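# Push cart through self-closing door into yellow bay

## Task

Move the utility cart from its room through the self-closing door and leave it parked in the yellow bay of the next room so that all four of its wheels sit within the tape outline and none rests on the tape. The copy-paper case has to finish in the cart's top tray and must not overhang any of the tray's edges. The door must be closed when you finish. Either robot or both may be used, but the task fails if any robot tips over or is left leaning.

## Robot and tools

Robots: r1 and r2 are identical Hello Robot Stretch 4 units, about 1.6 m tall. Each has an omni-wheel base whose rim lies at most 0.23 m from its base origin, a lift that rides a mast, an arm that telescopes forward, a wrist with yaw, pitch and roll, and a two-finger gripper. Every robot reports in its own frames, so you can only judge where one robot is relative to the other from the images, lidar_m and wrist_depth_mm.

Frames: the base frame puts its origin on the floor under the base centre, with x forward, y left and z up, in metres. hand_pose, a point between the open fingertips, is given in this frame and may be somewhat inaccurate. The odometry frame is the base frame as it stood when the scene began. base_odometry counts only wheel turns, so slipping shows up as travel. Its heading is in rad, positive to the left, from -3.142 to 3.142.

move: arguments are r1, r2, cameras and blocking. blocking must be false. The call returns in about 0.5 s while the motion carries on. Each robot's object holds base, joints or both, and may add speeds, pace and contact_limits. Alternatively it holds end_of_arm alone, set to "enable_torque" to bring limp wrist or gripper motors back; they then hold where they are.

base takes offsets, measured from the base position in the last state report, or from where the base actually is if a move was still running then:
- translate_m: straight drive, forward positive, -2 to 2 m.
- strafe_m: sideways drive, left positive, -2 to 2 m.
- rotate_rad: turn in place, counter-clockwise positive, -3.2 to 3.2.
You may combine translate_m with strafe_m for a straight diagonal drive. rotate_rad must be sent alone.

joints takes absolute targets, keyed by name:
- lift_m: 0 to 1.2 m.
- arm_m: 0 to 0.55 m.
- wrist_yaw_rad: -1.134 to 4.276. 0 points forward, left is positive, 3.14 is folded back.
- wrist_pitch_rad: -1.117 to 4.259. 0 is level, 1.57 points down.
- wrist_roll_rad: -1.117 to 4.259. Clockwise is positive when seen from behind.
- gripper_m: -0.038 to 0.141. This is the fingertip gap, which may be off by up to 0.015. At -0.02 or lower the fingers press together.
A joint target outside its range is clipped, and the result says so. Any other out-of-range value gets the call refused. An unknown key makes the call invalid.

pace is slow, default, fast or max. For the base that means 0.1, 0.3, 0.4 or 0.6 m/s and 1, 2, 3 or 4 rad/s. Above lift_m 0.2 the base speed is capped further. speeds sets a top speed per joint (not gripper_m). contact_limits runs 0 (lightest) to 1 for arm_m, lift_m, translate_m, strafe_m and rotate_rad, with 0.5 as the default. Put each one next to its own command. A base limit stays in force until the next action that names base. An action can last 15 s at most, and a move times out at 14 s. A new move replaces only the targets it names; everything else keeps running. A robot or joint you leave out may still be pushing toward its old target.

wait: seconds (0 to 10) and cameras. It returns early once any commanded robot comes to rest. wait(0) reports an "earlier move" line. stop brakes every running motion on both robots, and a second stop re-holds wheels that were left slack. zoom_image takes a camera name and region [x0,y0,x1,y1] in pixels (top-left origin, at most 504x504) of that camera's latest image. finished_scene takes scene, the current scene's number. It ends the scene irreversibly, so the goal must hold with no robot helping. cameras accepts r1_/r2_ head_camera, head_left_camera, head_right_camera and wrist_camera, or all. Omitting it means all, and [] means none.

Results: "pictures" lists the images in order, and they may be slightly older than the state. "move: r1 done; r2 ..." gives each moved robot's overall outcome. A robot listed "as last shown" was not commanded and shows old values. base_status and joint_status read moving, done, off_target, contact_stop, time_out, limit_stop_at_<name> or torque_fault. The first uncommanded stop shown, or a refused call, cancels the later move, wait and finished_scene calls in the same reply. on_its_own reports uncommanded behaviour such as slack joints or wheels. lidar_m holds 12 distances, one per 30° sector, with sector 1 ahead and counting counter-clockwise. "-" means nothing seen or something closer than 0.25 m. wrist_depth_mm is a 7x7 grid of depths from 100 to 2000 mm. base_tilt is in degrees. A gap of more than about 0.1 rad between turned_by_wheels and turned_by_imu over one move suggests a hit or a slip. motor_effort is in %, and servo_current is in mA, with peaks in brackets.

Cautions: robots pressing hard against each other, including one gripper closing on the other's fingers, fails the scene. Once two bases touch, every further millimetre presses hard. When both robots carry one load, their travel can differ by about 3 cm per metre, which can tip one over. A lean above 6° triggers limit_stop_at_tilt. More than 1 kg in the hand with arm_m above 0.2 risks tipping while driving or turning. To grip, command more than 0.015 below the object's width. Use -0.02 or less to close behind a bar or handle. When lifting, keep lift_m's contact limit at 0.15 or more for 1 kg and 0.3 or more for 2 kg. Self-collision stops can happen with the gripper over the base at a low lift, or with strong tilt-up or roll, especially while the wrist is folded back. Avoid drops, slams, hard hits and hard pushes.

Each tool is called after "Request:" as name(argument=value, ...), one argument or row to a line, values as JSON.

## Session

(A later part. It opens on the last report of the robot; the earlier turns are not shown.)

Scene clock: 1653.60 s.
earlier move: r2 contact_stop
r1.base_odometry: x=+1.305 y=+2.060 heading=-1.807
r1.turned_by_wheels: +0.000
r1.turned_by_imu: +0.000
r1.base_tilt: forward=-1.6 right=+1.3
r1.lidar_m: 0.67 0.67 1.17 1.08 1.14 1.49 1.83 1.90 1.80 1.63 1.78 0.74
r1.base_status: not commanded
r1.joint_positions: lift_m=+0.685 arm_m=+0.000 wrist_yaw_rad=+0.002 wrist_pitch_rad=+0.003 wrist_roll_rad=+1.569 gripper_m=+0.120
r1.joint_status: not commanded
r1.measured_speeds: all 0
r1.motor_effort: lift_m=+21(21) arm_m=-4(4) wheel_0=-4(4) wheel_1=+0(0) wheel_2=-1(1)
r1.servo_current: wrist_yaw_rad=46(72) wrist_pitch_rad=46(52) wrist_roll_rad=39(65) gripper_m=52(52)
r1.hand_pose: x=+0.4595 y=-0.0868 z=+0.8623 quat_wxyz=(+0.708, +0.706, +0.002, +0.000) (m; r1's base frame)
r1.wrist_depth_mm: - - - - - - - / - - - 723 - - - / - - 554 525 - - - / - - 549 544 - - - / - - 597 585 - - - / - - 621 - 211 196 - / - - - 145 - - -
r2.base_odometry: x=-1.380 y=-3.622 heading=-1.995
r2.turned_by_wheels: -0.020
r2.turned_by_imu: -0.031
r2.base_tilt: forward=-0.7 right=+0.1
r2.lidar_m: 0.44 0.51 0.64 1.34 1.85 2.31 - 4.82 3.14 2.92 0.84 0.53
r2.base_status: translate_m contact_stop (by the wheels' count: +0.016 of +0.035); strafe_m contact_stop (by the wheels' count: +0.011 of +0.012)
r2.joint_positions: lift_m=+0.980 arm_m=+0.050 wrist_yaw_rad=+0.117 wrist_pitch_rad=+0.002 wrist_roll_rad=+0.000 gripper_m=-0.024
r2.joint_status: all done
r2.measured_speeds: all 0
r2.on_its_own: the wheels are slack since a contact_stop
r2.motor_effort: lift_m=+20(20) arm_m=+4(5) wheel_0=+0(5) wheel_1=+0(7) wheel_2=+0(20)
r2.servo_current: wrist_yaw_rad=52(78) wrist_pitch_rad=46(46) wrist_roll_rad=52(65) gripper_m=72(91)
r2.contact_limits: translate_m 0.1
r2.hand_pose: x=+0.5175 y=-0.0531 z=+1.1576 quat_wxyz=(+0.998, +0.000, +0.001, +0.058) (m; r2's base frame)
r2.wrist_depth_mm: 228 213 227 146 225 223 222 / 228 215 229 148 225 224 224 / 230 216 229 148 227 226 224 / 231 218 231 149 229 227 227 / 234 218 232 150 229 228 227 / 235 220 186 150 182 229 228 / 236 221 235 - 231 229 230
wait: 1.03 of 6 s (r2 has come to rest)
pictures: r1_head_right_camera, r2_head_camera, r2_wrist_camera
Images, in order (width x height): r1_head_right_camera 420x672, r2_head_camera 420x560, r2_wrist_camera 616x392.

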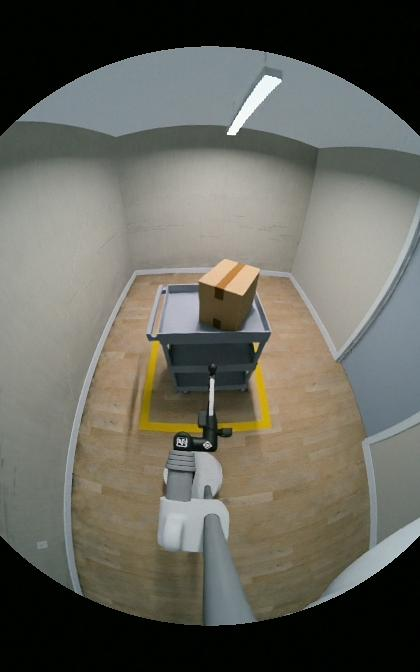

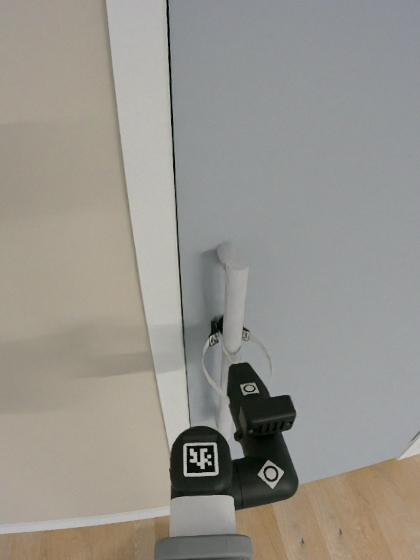

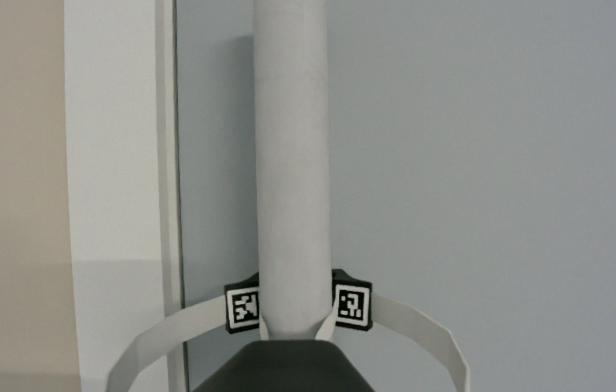

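Closed. Release and back off.

Request:
move(
  r2={"joints":{"gripper_m":0.13}},
  blocking=false,
  cameras=[],
)

Request:
wait(
  seconds=4,
  cameras=["r2_wrist_camera"],
)

Request:
move(
  r2={"base":{"translate_m":-0.20,"strafe_m":-0.023},"pace":"slow"},
  blocking=false,
  cameras=[],
)

Request:
wait(
  seconds=6,
  cameras=["r2_head_camera","r2_wrist_camera","r1_head_right_camera","r1_head_camera"],
)

Scene clock: 1660.37 s.
move: r2 moving
r1: as last shown
r1.lidar_m: 0.64 0.70 1.20 1.08 1.11 1.51 1.84 1.89 1.79 1.66 1.78 0.73
r1.motor_effort: lift_m=+21(21) arm_m=-4(4) wheel_0=-3(4) wheel_1=+0(1) wheel_2=-1(1)
r1.servo_current: wrist_yaw_rad=39(59) wrist_pitch_rad=39(46) wrist_roll_rad=39(59) gripper_m=46(46)
r1.wrist_depth_mm: - - - - - - - / - - - 732 - - - / - - 554 521 - - - / - - 554 544 - - - / - - 591 585 - - - / - - 621 - 211 197 - / - - - 144 - - -
r2.base_odometry: x=-1.380 y=-3.622 heading=-1.995
r2.turned_by_wheels: +0.000
r2.turned_by_imu: +0.000
r2.base_tilt: forward=-0.7 right=+0.1
r2.lidar_m: 0.45 0.51 0.65 1.35 1.86 2.35 - 4.84 3.18 2.94 0.87 0.56
r2.base_status: not commanded
r2.joint_positions: lift_m=+0.980 arm_m=+0.050 wrist_yaw_rad=+0.117 wrist_pitch_rad=+0.002 wrist_roll_rad=+0.000 gripper_m=+0.002
r2.joint_status: gripper_m moving
r2.measured_speeds: translate_m=-0.001 strafe_m=+0.000 rotate_rad=-0.003 lift_m=+0.000 arm_m=+0.000 wrist_yaw_rad=+0.000 wrist_pitch_rad=+0.000 wrist_roll_rad=+0.000
r2.on_its_own: the wheels are slack since a contact_stop
r2.motor_effort: lift_m=+19(20) arm_m=+4(5) wheel_0=+0(1) wheel_1=+0(0) wheel_2=+0(0)
r2.servo_current: wrist_yaw_rad=52(52) wrist_pitch_rad=33(46) wrist_roll_rad=33(59) gripper_m=98(98)
r2.contact_limits: translate_m 0.1
r2.hand_pose: x=+0.5175 y=-0.0531 z=+1.1576 quat_wxyz=(+0.998, +0.000, +0.001, +0.058) (m; r2's base frame)
r2.wrist_depth_mm: 228 214 227 148 226 225 224 / 229 216 229 149 227 225 224 / 231 217 230 150 228 227 227 / 232 218 232 151 229 229 228 / 234 220 233 151 231 230 229 / 236 222 187 151 231 231 231 / 236 223 236 - 233 232 231
pictures: none
No camera images: "cameras" was empty.

Scene clock: 1662.20 s.
earlier move: r2 done
r1.base_odometry: x=+1.305 y=+2.060 heading=-1.807
r1.turned_by_wheels: +0.000
r1.turned_by_imu: +0.000
r1.base_tilt: forward=-1.6 right=+1.3
r1.lidar_m: 0.67 0.66 1.18 1.10 1.12 1.49 1.84 1.87 1.78 1.66 1.79 0.73
r1.base_status: not commanded
r1.joint_positions: lift_m=+0.685 arm_m=+0.000 wrist_yaw_rad=+0.002 wrist_pitch_rad=+0.003 wrist_roll_rad=+1.569 gripper_m=+0.120
r1.joint_status: not commanded
r1.measured_speeds: all 0
r1.motor_effort: lift_m=+21(21) arm_m=-4(4) wheel_0=-3(4) wheel_1=+0(1) wheel_2=-1(1)
r1.servo_current: wrist_yaw_rad=46(72) wrist_pitch_rad=46(52) wrist_roll_rad=46(65) gripper_m=39(52)
r1.hand_pose: x=+0.4595 y=-0.0868 z=+0.8623 quat_wxyz=(+0.708, +0.706, +0.002, +0.000) (m; r1's base frame)
r1.wrist_depth_mm: - - - - - - - / - - - 732 - - - / - - 564 525 - - - / - - 549 544 - - - / - - 591 591 - - - / - - 621 - 211 197 - / - - - 145 - - -
r2.base_odometry: x=-1.379 y=-3.620 heading=-1.998
r2.turned_by_wheels: -0.004
r2.turned_by_imu: -0.001
r2.base_tilt: forward=-0.7 right=+0.1
r2.lidar_m: 0.44 0.51 0.65 1.38 1.86 2.35 - 4.83 3.17 2.91 0.83 0.55
r2.base_status: not commanded
r2.joint_positions: lift_m=+0.980 arm_m=+0.050 wrist_yaw_rad=+0.117 wrist_pitch_rad=+0.002 wrist_roll_rad=+0.000 gripper_m=+0.130
r2.joint_status: all done
r2.measured_speeds: all 0
r2.on_its_own: the wheels are slack since a contact_stop
r2.motor_effort: lift_m=+19(20) arm_m=+4(5) wheel_0=+0(1) wheel_1=+0(0) wheel_2=+0(1)
r2.servo_current: wrist_yaw_rad=52(65) wrist_pitch_rad=39(46) wrist_roll_rad=52(59) gripper_m=52(137)
r2.contact_limits: translate_m 0.1
r2.hand_pose: x=+0.5175 y=-0.0531 z=+1.1576 quat_wxyz=(+0.998, +0.000, +0.001, +0.058) (m; r2's base frame)
r2.wrist_depth_mm: 230 217 229 150 228 226 226 / 231 217 230 151 229 228 227 / 233 219 231 152 230 229 228 / 234 220 234 153 232 231 230 / 236 221 235 153 232 234 232 / 236 223 191 154 234 234 232 / 238 224 238 - 235 235 234
wait: 1.83 of 4 s (r2 has come to rest)
pictures: r2_wrist_camera
Images, in order (width x height): r2_wrist_camera 616x392.

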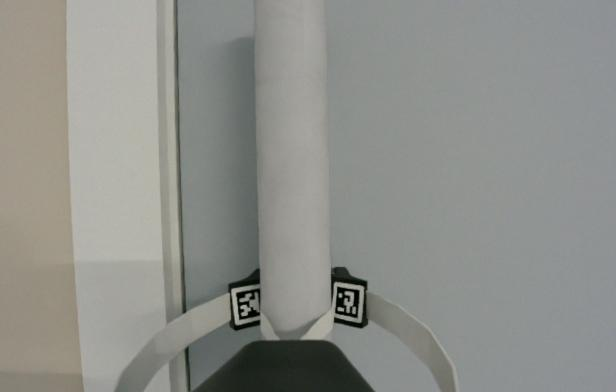

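Scene clock: 1662.70 s.
move: r2 moving
r1: as last shown
r1.lidar_m: 0.67 0.69 1.17 1.11 1.15 1.47 1.84 1.89 1.80 1.62 1.79 0.75
r1.servo_current: wrist_yaw_rad=52(65) wrist_pitch_rad=46(52) wrist_roll_rad=65(65) gripper_m=39(46)
r1.wrist_depth_mm: - - - - - - - / - - - 723 - - - / - - 554 525 - - - / - - 549 544 - - - / - - 591 585 - - - / - - 621 - 211 196 - / - - - 145 - - -
r2.base_odometry: x=-1.375 y=-3.608 heading=-1.999
r2.turned_by_wheels: +0.000
r2.turned_by_imu: +0.000
r2.base_tilt: forward=-0.7 right=+0.1
r2.lidar_m: 0.46 0.50 0.66 1.41 1.86 2.34 - 4.83 3.21 2.90 0.88 0.56
r2.base_status: translate_m moving; strafe_m moving
r2.joint_positions: lift_m=+0.980 arm_m=+0.050 wrist_yaw_rad=+0.117 wrist_pitch_rad=+0.002 wrist_roll_rad=+0.000 gripper_m=+0.130
r2.joint_status: not commanded
r2.measured_speeds: translate_m=-0.048 strafe_m=-0.006 rotate_rad=-0.001 lift_m=+0.000 arm_m=+0.000 wrist_yaw_rad=+0.000 wrist_pitch_rad=+0.000 wrist_roll_rad=+0.000
r2.motor_effort: lift_m=+19(20) arm_m=+4(5) wheel_0=-4(8) wheel_1=-6(7) wheel_2=+5(6)
r2.servo_current: wrist_yaw_rad=39(52) wrist_pitch_rad=46(46) wrist_roll_rad=46(52) gripper_m=52(52)
r2.hand_pose: x=+0.5175 y=-0.0531 z=+1.1576 quat_wxyz=(+0.998, +0.000, +0.001, +0.058) (m; r2's base frame)
r2.wrist_depth_mm: 239 226 239 160 237 236 236 / 242 228 241 162 238 238 237 / 242 230 243 162 240 239 239 / 245 230 244 164 242 242 241 / 247 232 245 163 244 243 242 / 247 232 202 163 194 244 243 / 249 235 248 - 247 245 245
pictures: none
No camera images: "cameras" was empty.

Scene clock: 1665.50 s.
earlier move: r2 done
r1.base_odometry: x=+1.305 y=+2.060 heading=-1.807
r1.turned_by_wheels: +0.000
r1.turned_by_imu: +0.000
r1.base_tilt: forward=-1.6 right=+1.3
r1.lidar_m: 0.65 0.70 1.20 1.09 1.13 1.47 1.83 1.90 1.81 1.66 1.80 0.75
r1.base_status: not commanded
r1.joint_positions: lift_m=+0.685 arm_m=+0.000 wrist_yaw_rad=+0.002 wrist_pitch_rad=+0.003 wrist_roll_rad=+1.569 gripper_m=+0.120
r1.joint_status: not commanded
r1.measured_speeds: all 0
r1.motor_effort: lift_m=+21(21) arm_m=-4(4) wheel_0=-3(4) wheel_1=+0(1) wheel_2=-1(1)
r1.servo_current: wrist_yaw_rad=65(65) wrist_pitch_rad=39(52) wrist_roll_rad=39(65) gripper_m=39(52)
r1.hand_pose: x=+0.4595 y=-0.0868 z=+0.8623 quat_wxyz=(+0.708, +0.706, +0.002, +0.000) (m; r1's base frame)
r1.wrist_depth_mm: - - - - - - - / - - - 732 - - - / - - 554 525 - - - / - - 549 539 - - - / - - 591 585 - - - / - - 621 - 210 196 - / - - - 145 - - -
r2.base_odometry: x=-1.317 y=-3.429 heading=-1.999
r2.turned_by_wheels: +0.000
r2.turned_by_imu: +0.000
r2.base_tilt: forward=-0.6 right=+0.1
r2.lidar_m: 0.64 0.71 0.91 1.80 1.84 2.34 - 4.86 3.19 2.92 1.18 0.76
r2.base_status: done
r2.joint_positions: lift_m=+0.980 arm_m=+0.050 wrist_yaw_rad=+0.117 wrist_pitch_rad=+0.002 wrist_roll_rad=+0.000 gripper_m=+0.130
r2.joint_status: not commanded
r2.measured_speeds: all 0
r2.motor_effort: lift_m=+19(20) arm_m=+5(5) wheel_0=-4(11) wheel_1=-6(10) wheel_2=+5(9)
r2.servo_current: wrist_yaw_rad=46(72) wrist_pitch_rad=39(46) wrist_roll_rad=39(59) gripper_m=59(59)
r2.hand_pose: x=+0.5175 y=-0.0531 z=+1.1576 quat_wxyz=(+0.998, +0.000, +0.001, +0.059) (m; r2's base frame)
r2.wrist_depth_mm: 433 424 415 - - - - / 433 427 418 347 - - - / 436 427 418 351 - - - / 439 436 421 349 - - - / 439 436 421 - - - - / 445 442 421 353 190 - - / 445 439 430 - - - -
wait: 2.80 of 6 s (r2 has come to rest)
pictures: r1_head_camera, r1_head_right_camera, r2_head_camera, r2_wrist_camera
Images, in order (width x height): r1_head_camera 420x560, r1_head_right_camera 420x672, r2_head_camera 420x560, r2_wrist_camera 616x392.

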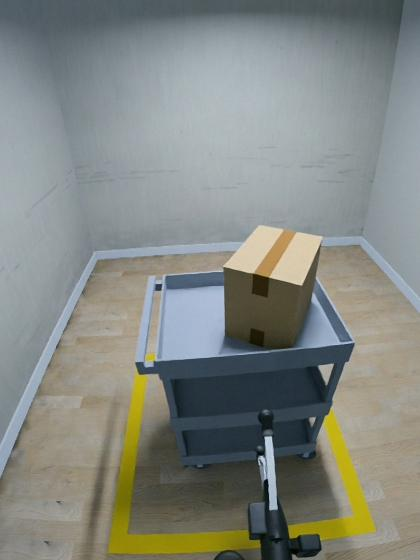

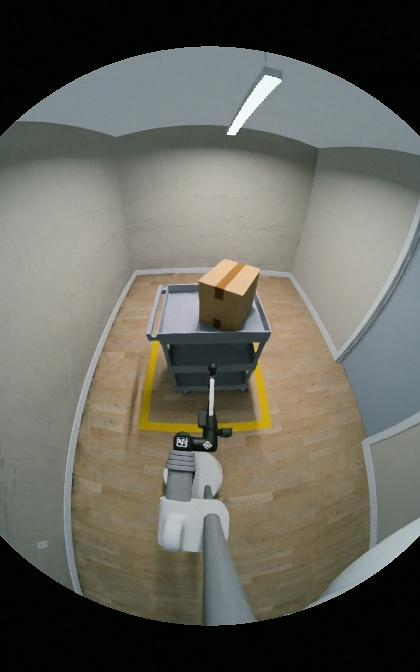

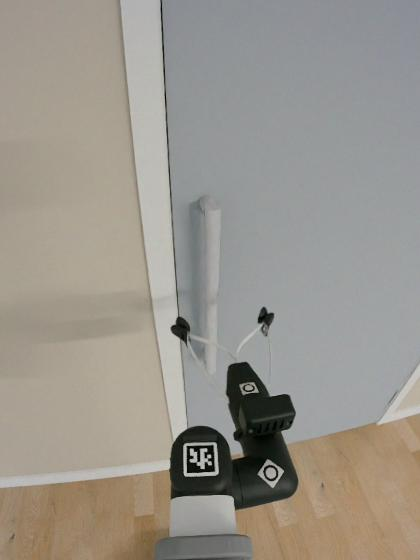

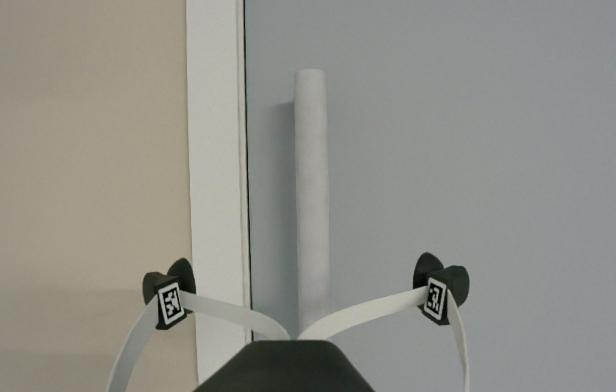

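Request:
move(
  r1={"base":{"rotate_rad":-1.2}},
  blocking=false,
  cameras=[],
)

Request:
wait(
  seconds=6,
  cameras=["r1_head_camera","r1_head_left_camera"],
)

Scene clock: 1670.40 s.
move: r1 moving
r1.base_odometry: x=+1.305 y=+2.060 heading=-2.058
r1.turned_by_wheels: -0.252
r1.turned_by_imu: -0.253
r1.base_tilt: forward=-1.6 right=+1.3
r1.lidar_m: 0.67 0.66 1.34 1.10 1.11 1.26 1.88 1.82 2.02 1.67 1.66 1.94
r1.base_status: rotate_rad moving
r1.joint_positions: lift_m=+0.685 arm_m=+0.000 wrist_yaw_rad=+0.002 wrist_pitch_rad=+0.003 wrist_roll_rad=+1.569 gripper_m=+0.120
r1.joint_status: not commanded
r1.measured_speeds: translate_m=+0.001 strafe_m=-0.002 rotate_rad=-0.976 lift_m=+0.000 arm_m=+0.000 wrist_yaw_rad=+0.000 wrist_pitch_rad=+0.000 wrist_roll_rad=+0.000
r1.motor_effort: lift_m=+21(21) arm_m=-4(4) wheel_0=+9(10) wheel_1=+7(8) wheel_2=+6(7)
r1.servo_current: wrist_yaw_rad=46(59) wrist_pitch_rad=46(52) wrist_roll_rad=46(59) gripper_m=39(46)
r1.hand_pose: x=+0.4595 y=-0.0868 z=+0.8623 quat_wxyz=(+0.708, +0.706, +0.002, +0.000) (m; r1's base frame)
r1.wrist_depth_mm: - - - - - 1756 1205 / - - - - - 1708 1229 / - - - - - 1756 1160 / - - - 842 - - - / - - 654 564 - - - / - - 549 554 211 197 - / - - 585 144 - - -
r2: as last shown
r2.base_tilt: forward=-0.7 right=+0.1
r2.lidar_m: 0.65 0.73 0.92 1.81 1.82 2.32 - 4.83 3.20 2.92 1.17 0.77
r2.motor_effort: lift_m=+19(20) arm_m=+5(5) wheel_0=-4(5) wheel_1=-6(6) wheel_2=+4(5)
r2.servo_current: wrist_yaw_rad=46(52) wrist_pitch_rad=33(46) wrist_roll_rad=39(52) gripper_m=46(59)
r2.wrist_depth_mm: 430 427 410 - - - - / 430 430 415 345 - - - / 436 430 415 347 - - - / 436 436 421 349 - - - / 442 436 424 - - - - / 442 442 421 353 189 - - / 445 442 427 - - - -
pictures: none
No camera images: "cameras" was empty.

Scene clock: 1671.73 s.
earlier move: r1 done
r1.base_odometry: x=+1.305 y=+2.060 heading=-3.006
r1.turned_by_wheels: -0.948
r1.turned_by_imu: -0.953
r1.base_tilt: forward=-1.6 right=+1.3
r1.lidar_m: 1.75 0.77 0.68 0.67 1.26 1.11 1.11 1.34 1.85 1.83 1.87 1.66
r1.base_status: done
r1.joint_positions: lift_m=+0.685 arm_m=+0.000 wrist_yaw_rad=+0.002 wrist_pitch_rad=+0.003 wrist_roll_rad=+1.569 gripper_m=+0.120
r1.joint_status: not commanded
r1.measured_speeds: all 0
r1.motor_effort: lift_m=+21(21) arm_m=-4(4) wheel_0=+2(10) wheel_1=+2(9) wheel_2=+1(8)
r1.servo_current: wrist_yaw_rad=46(59) wrist_pitch_rad=39(52) wrist_roll_rad=39(65) gripper_m=39(46)
r1.hand_pose: x=+0.4595 y=-0.0868 z=+0.8623 quat_wxyz=(+0.708, +0.706, +0.002, +0.000) (m; r1's base frame)
r1.wrist_depth_mm: - - - - - - 1182 / - - - - - - 1205 / - - 1499 - - 1499 1255 / - - - - - 1576 1255 / 1576 - - - - 1576 1255 / 1661 192 - - 191 213 1229 / - 139 - 144 - - 1255
r2.base_odometry: x=-1.317 y=-3.429 heading=-1.999
r2.turned_by_wheels: +0.000
r2.turned_by_imu: +0.000
r2.base_tilt: forward=-0.6 right=+0.0
r2.lidar_m: 0.62 0.71 0.92 1.82 1.84 2.30 - 4.82 3.17 2.92 1.15 0.76
r2.base_status: not commanded
r2.joint_positions: lift_m=+0.980 arm_m=+0.050 wrist_yaw_rad=+0.117 wrist_pitch_rad=+0.002 wrist_roll_rad=+0.000 gripper_m=+0.130
r2.joint_status: not commanded
r2.measured_speeds: all 0
r2.motor_effort: lift_m=+19(20) arm_m=+5(5) wheel_0=-4(5) wheel_1=-5(6) wheel_2=+5(5)
r2.servo_current: wrist_yaw_rad=46(65) wrist_pitch_rad=46(46) wrist_roll_rad=52(59) gripper_m=52(59)
r2.hand_pose: x=+0.5175 y=-0.0531 z=+1.1576 quat_wxyz=(+0.998, +0.000, +0.001, +0.059) (m; r2's base frame)
r2.wrist_depth_mm: 430 424 413 - - - - / 430 427 415 347 - - - / 439 430 418 347 - - - / 439 436 418 349 - - - / 439 439 421 - - - - / 439 439 421 353 189 - - / 445 442 427 - - - -
wait: 1.33 of 6 s (r1 has come to rest)
pictures: r1_head_camera, r1_head_left_camera
Images, in order (width x height): r1_head_camera 420x560, r1_head_left_camera 420x672.

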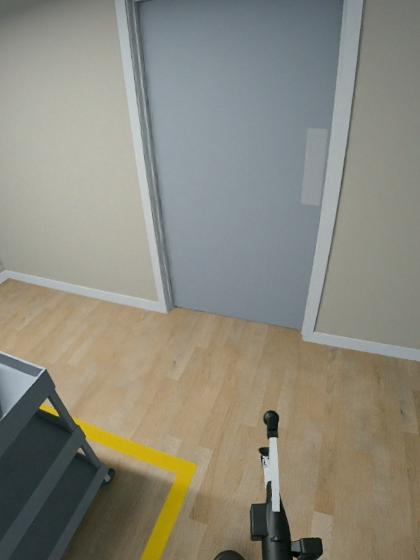

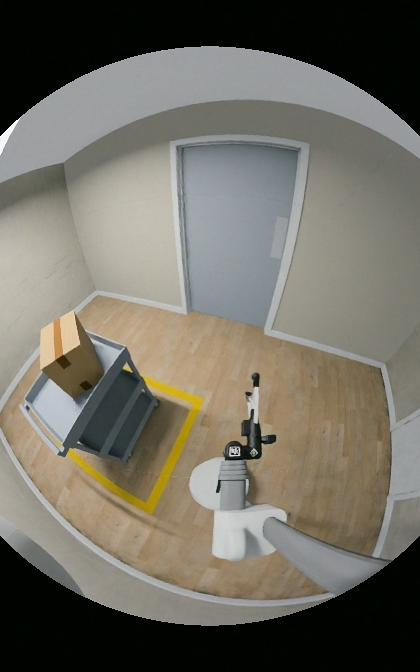

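Request:
zoom_image(
  camera="r1_head_camera",
  region=[0, 320, 240, 560],
)

Request:
zoom_image(
  camera="r1_head_left_camera",
  region=[0, 290, 240, 530],
)

Scaled by 2.100 from the camera's 420x560 image, which has a finer 600x800 frame.

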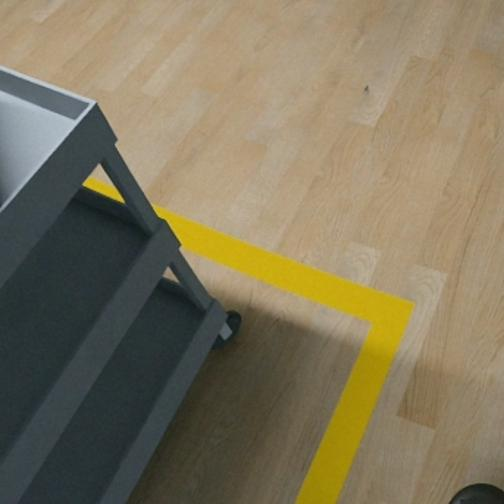

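Scaled by 2.100 from the camera's 420x672 image, which has a finer 600x960 frame.

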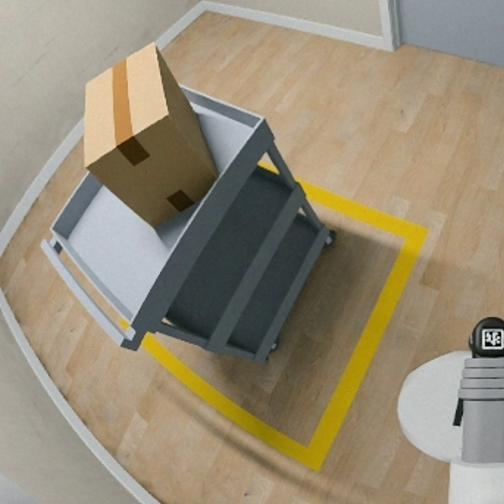

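Request:
finished_scene(
  scene=1,
)

The scene is finished: the task was done.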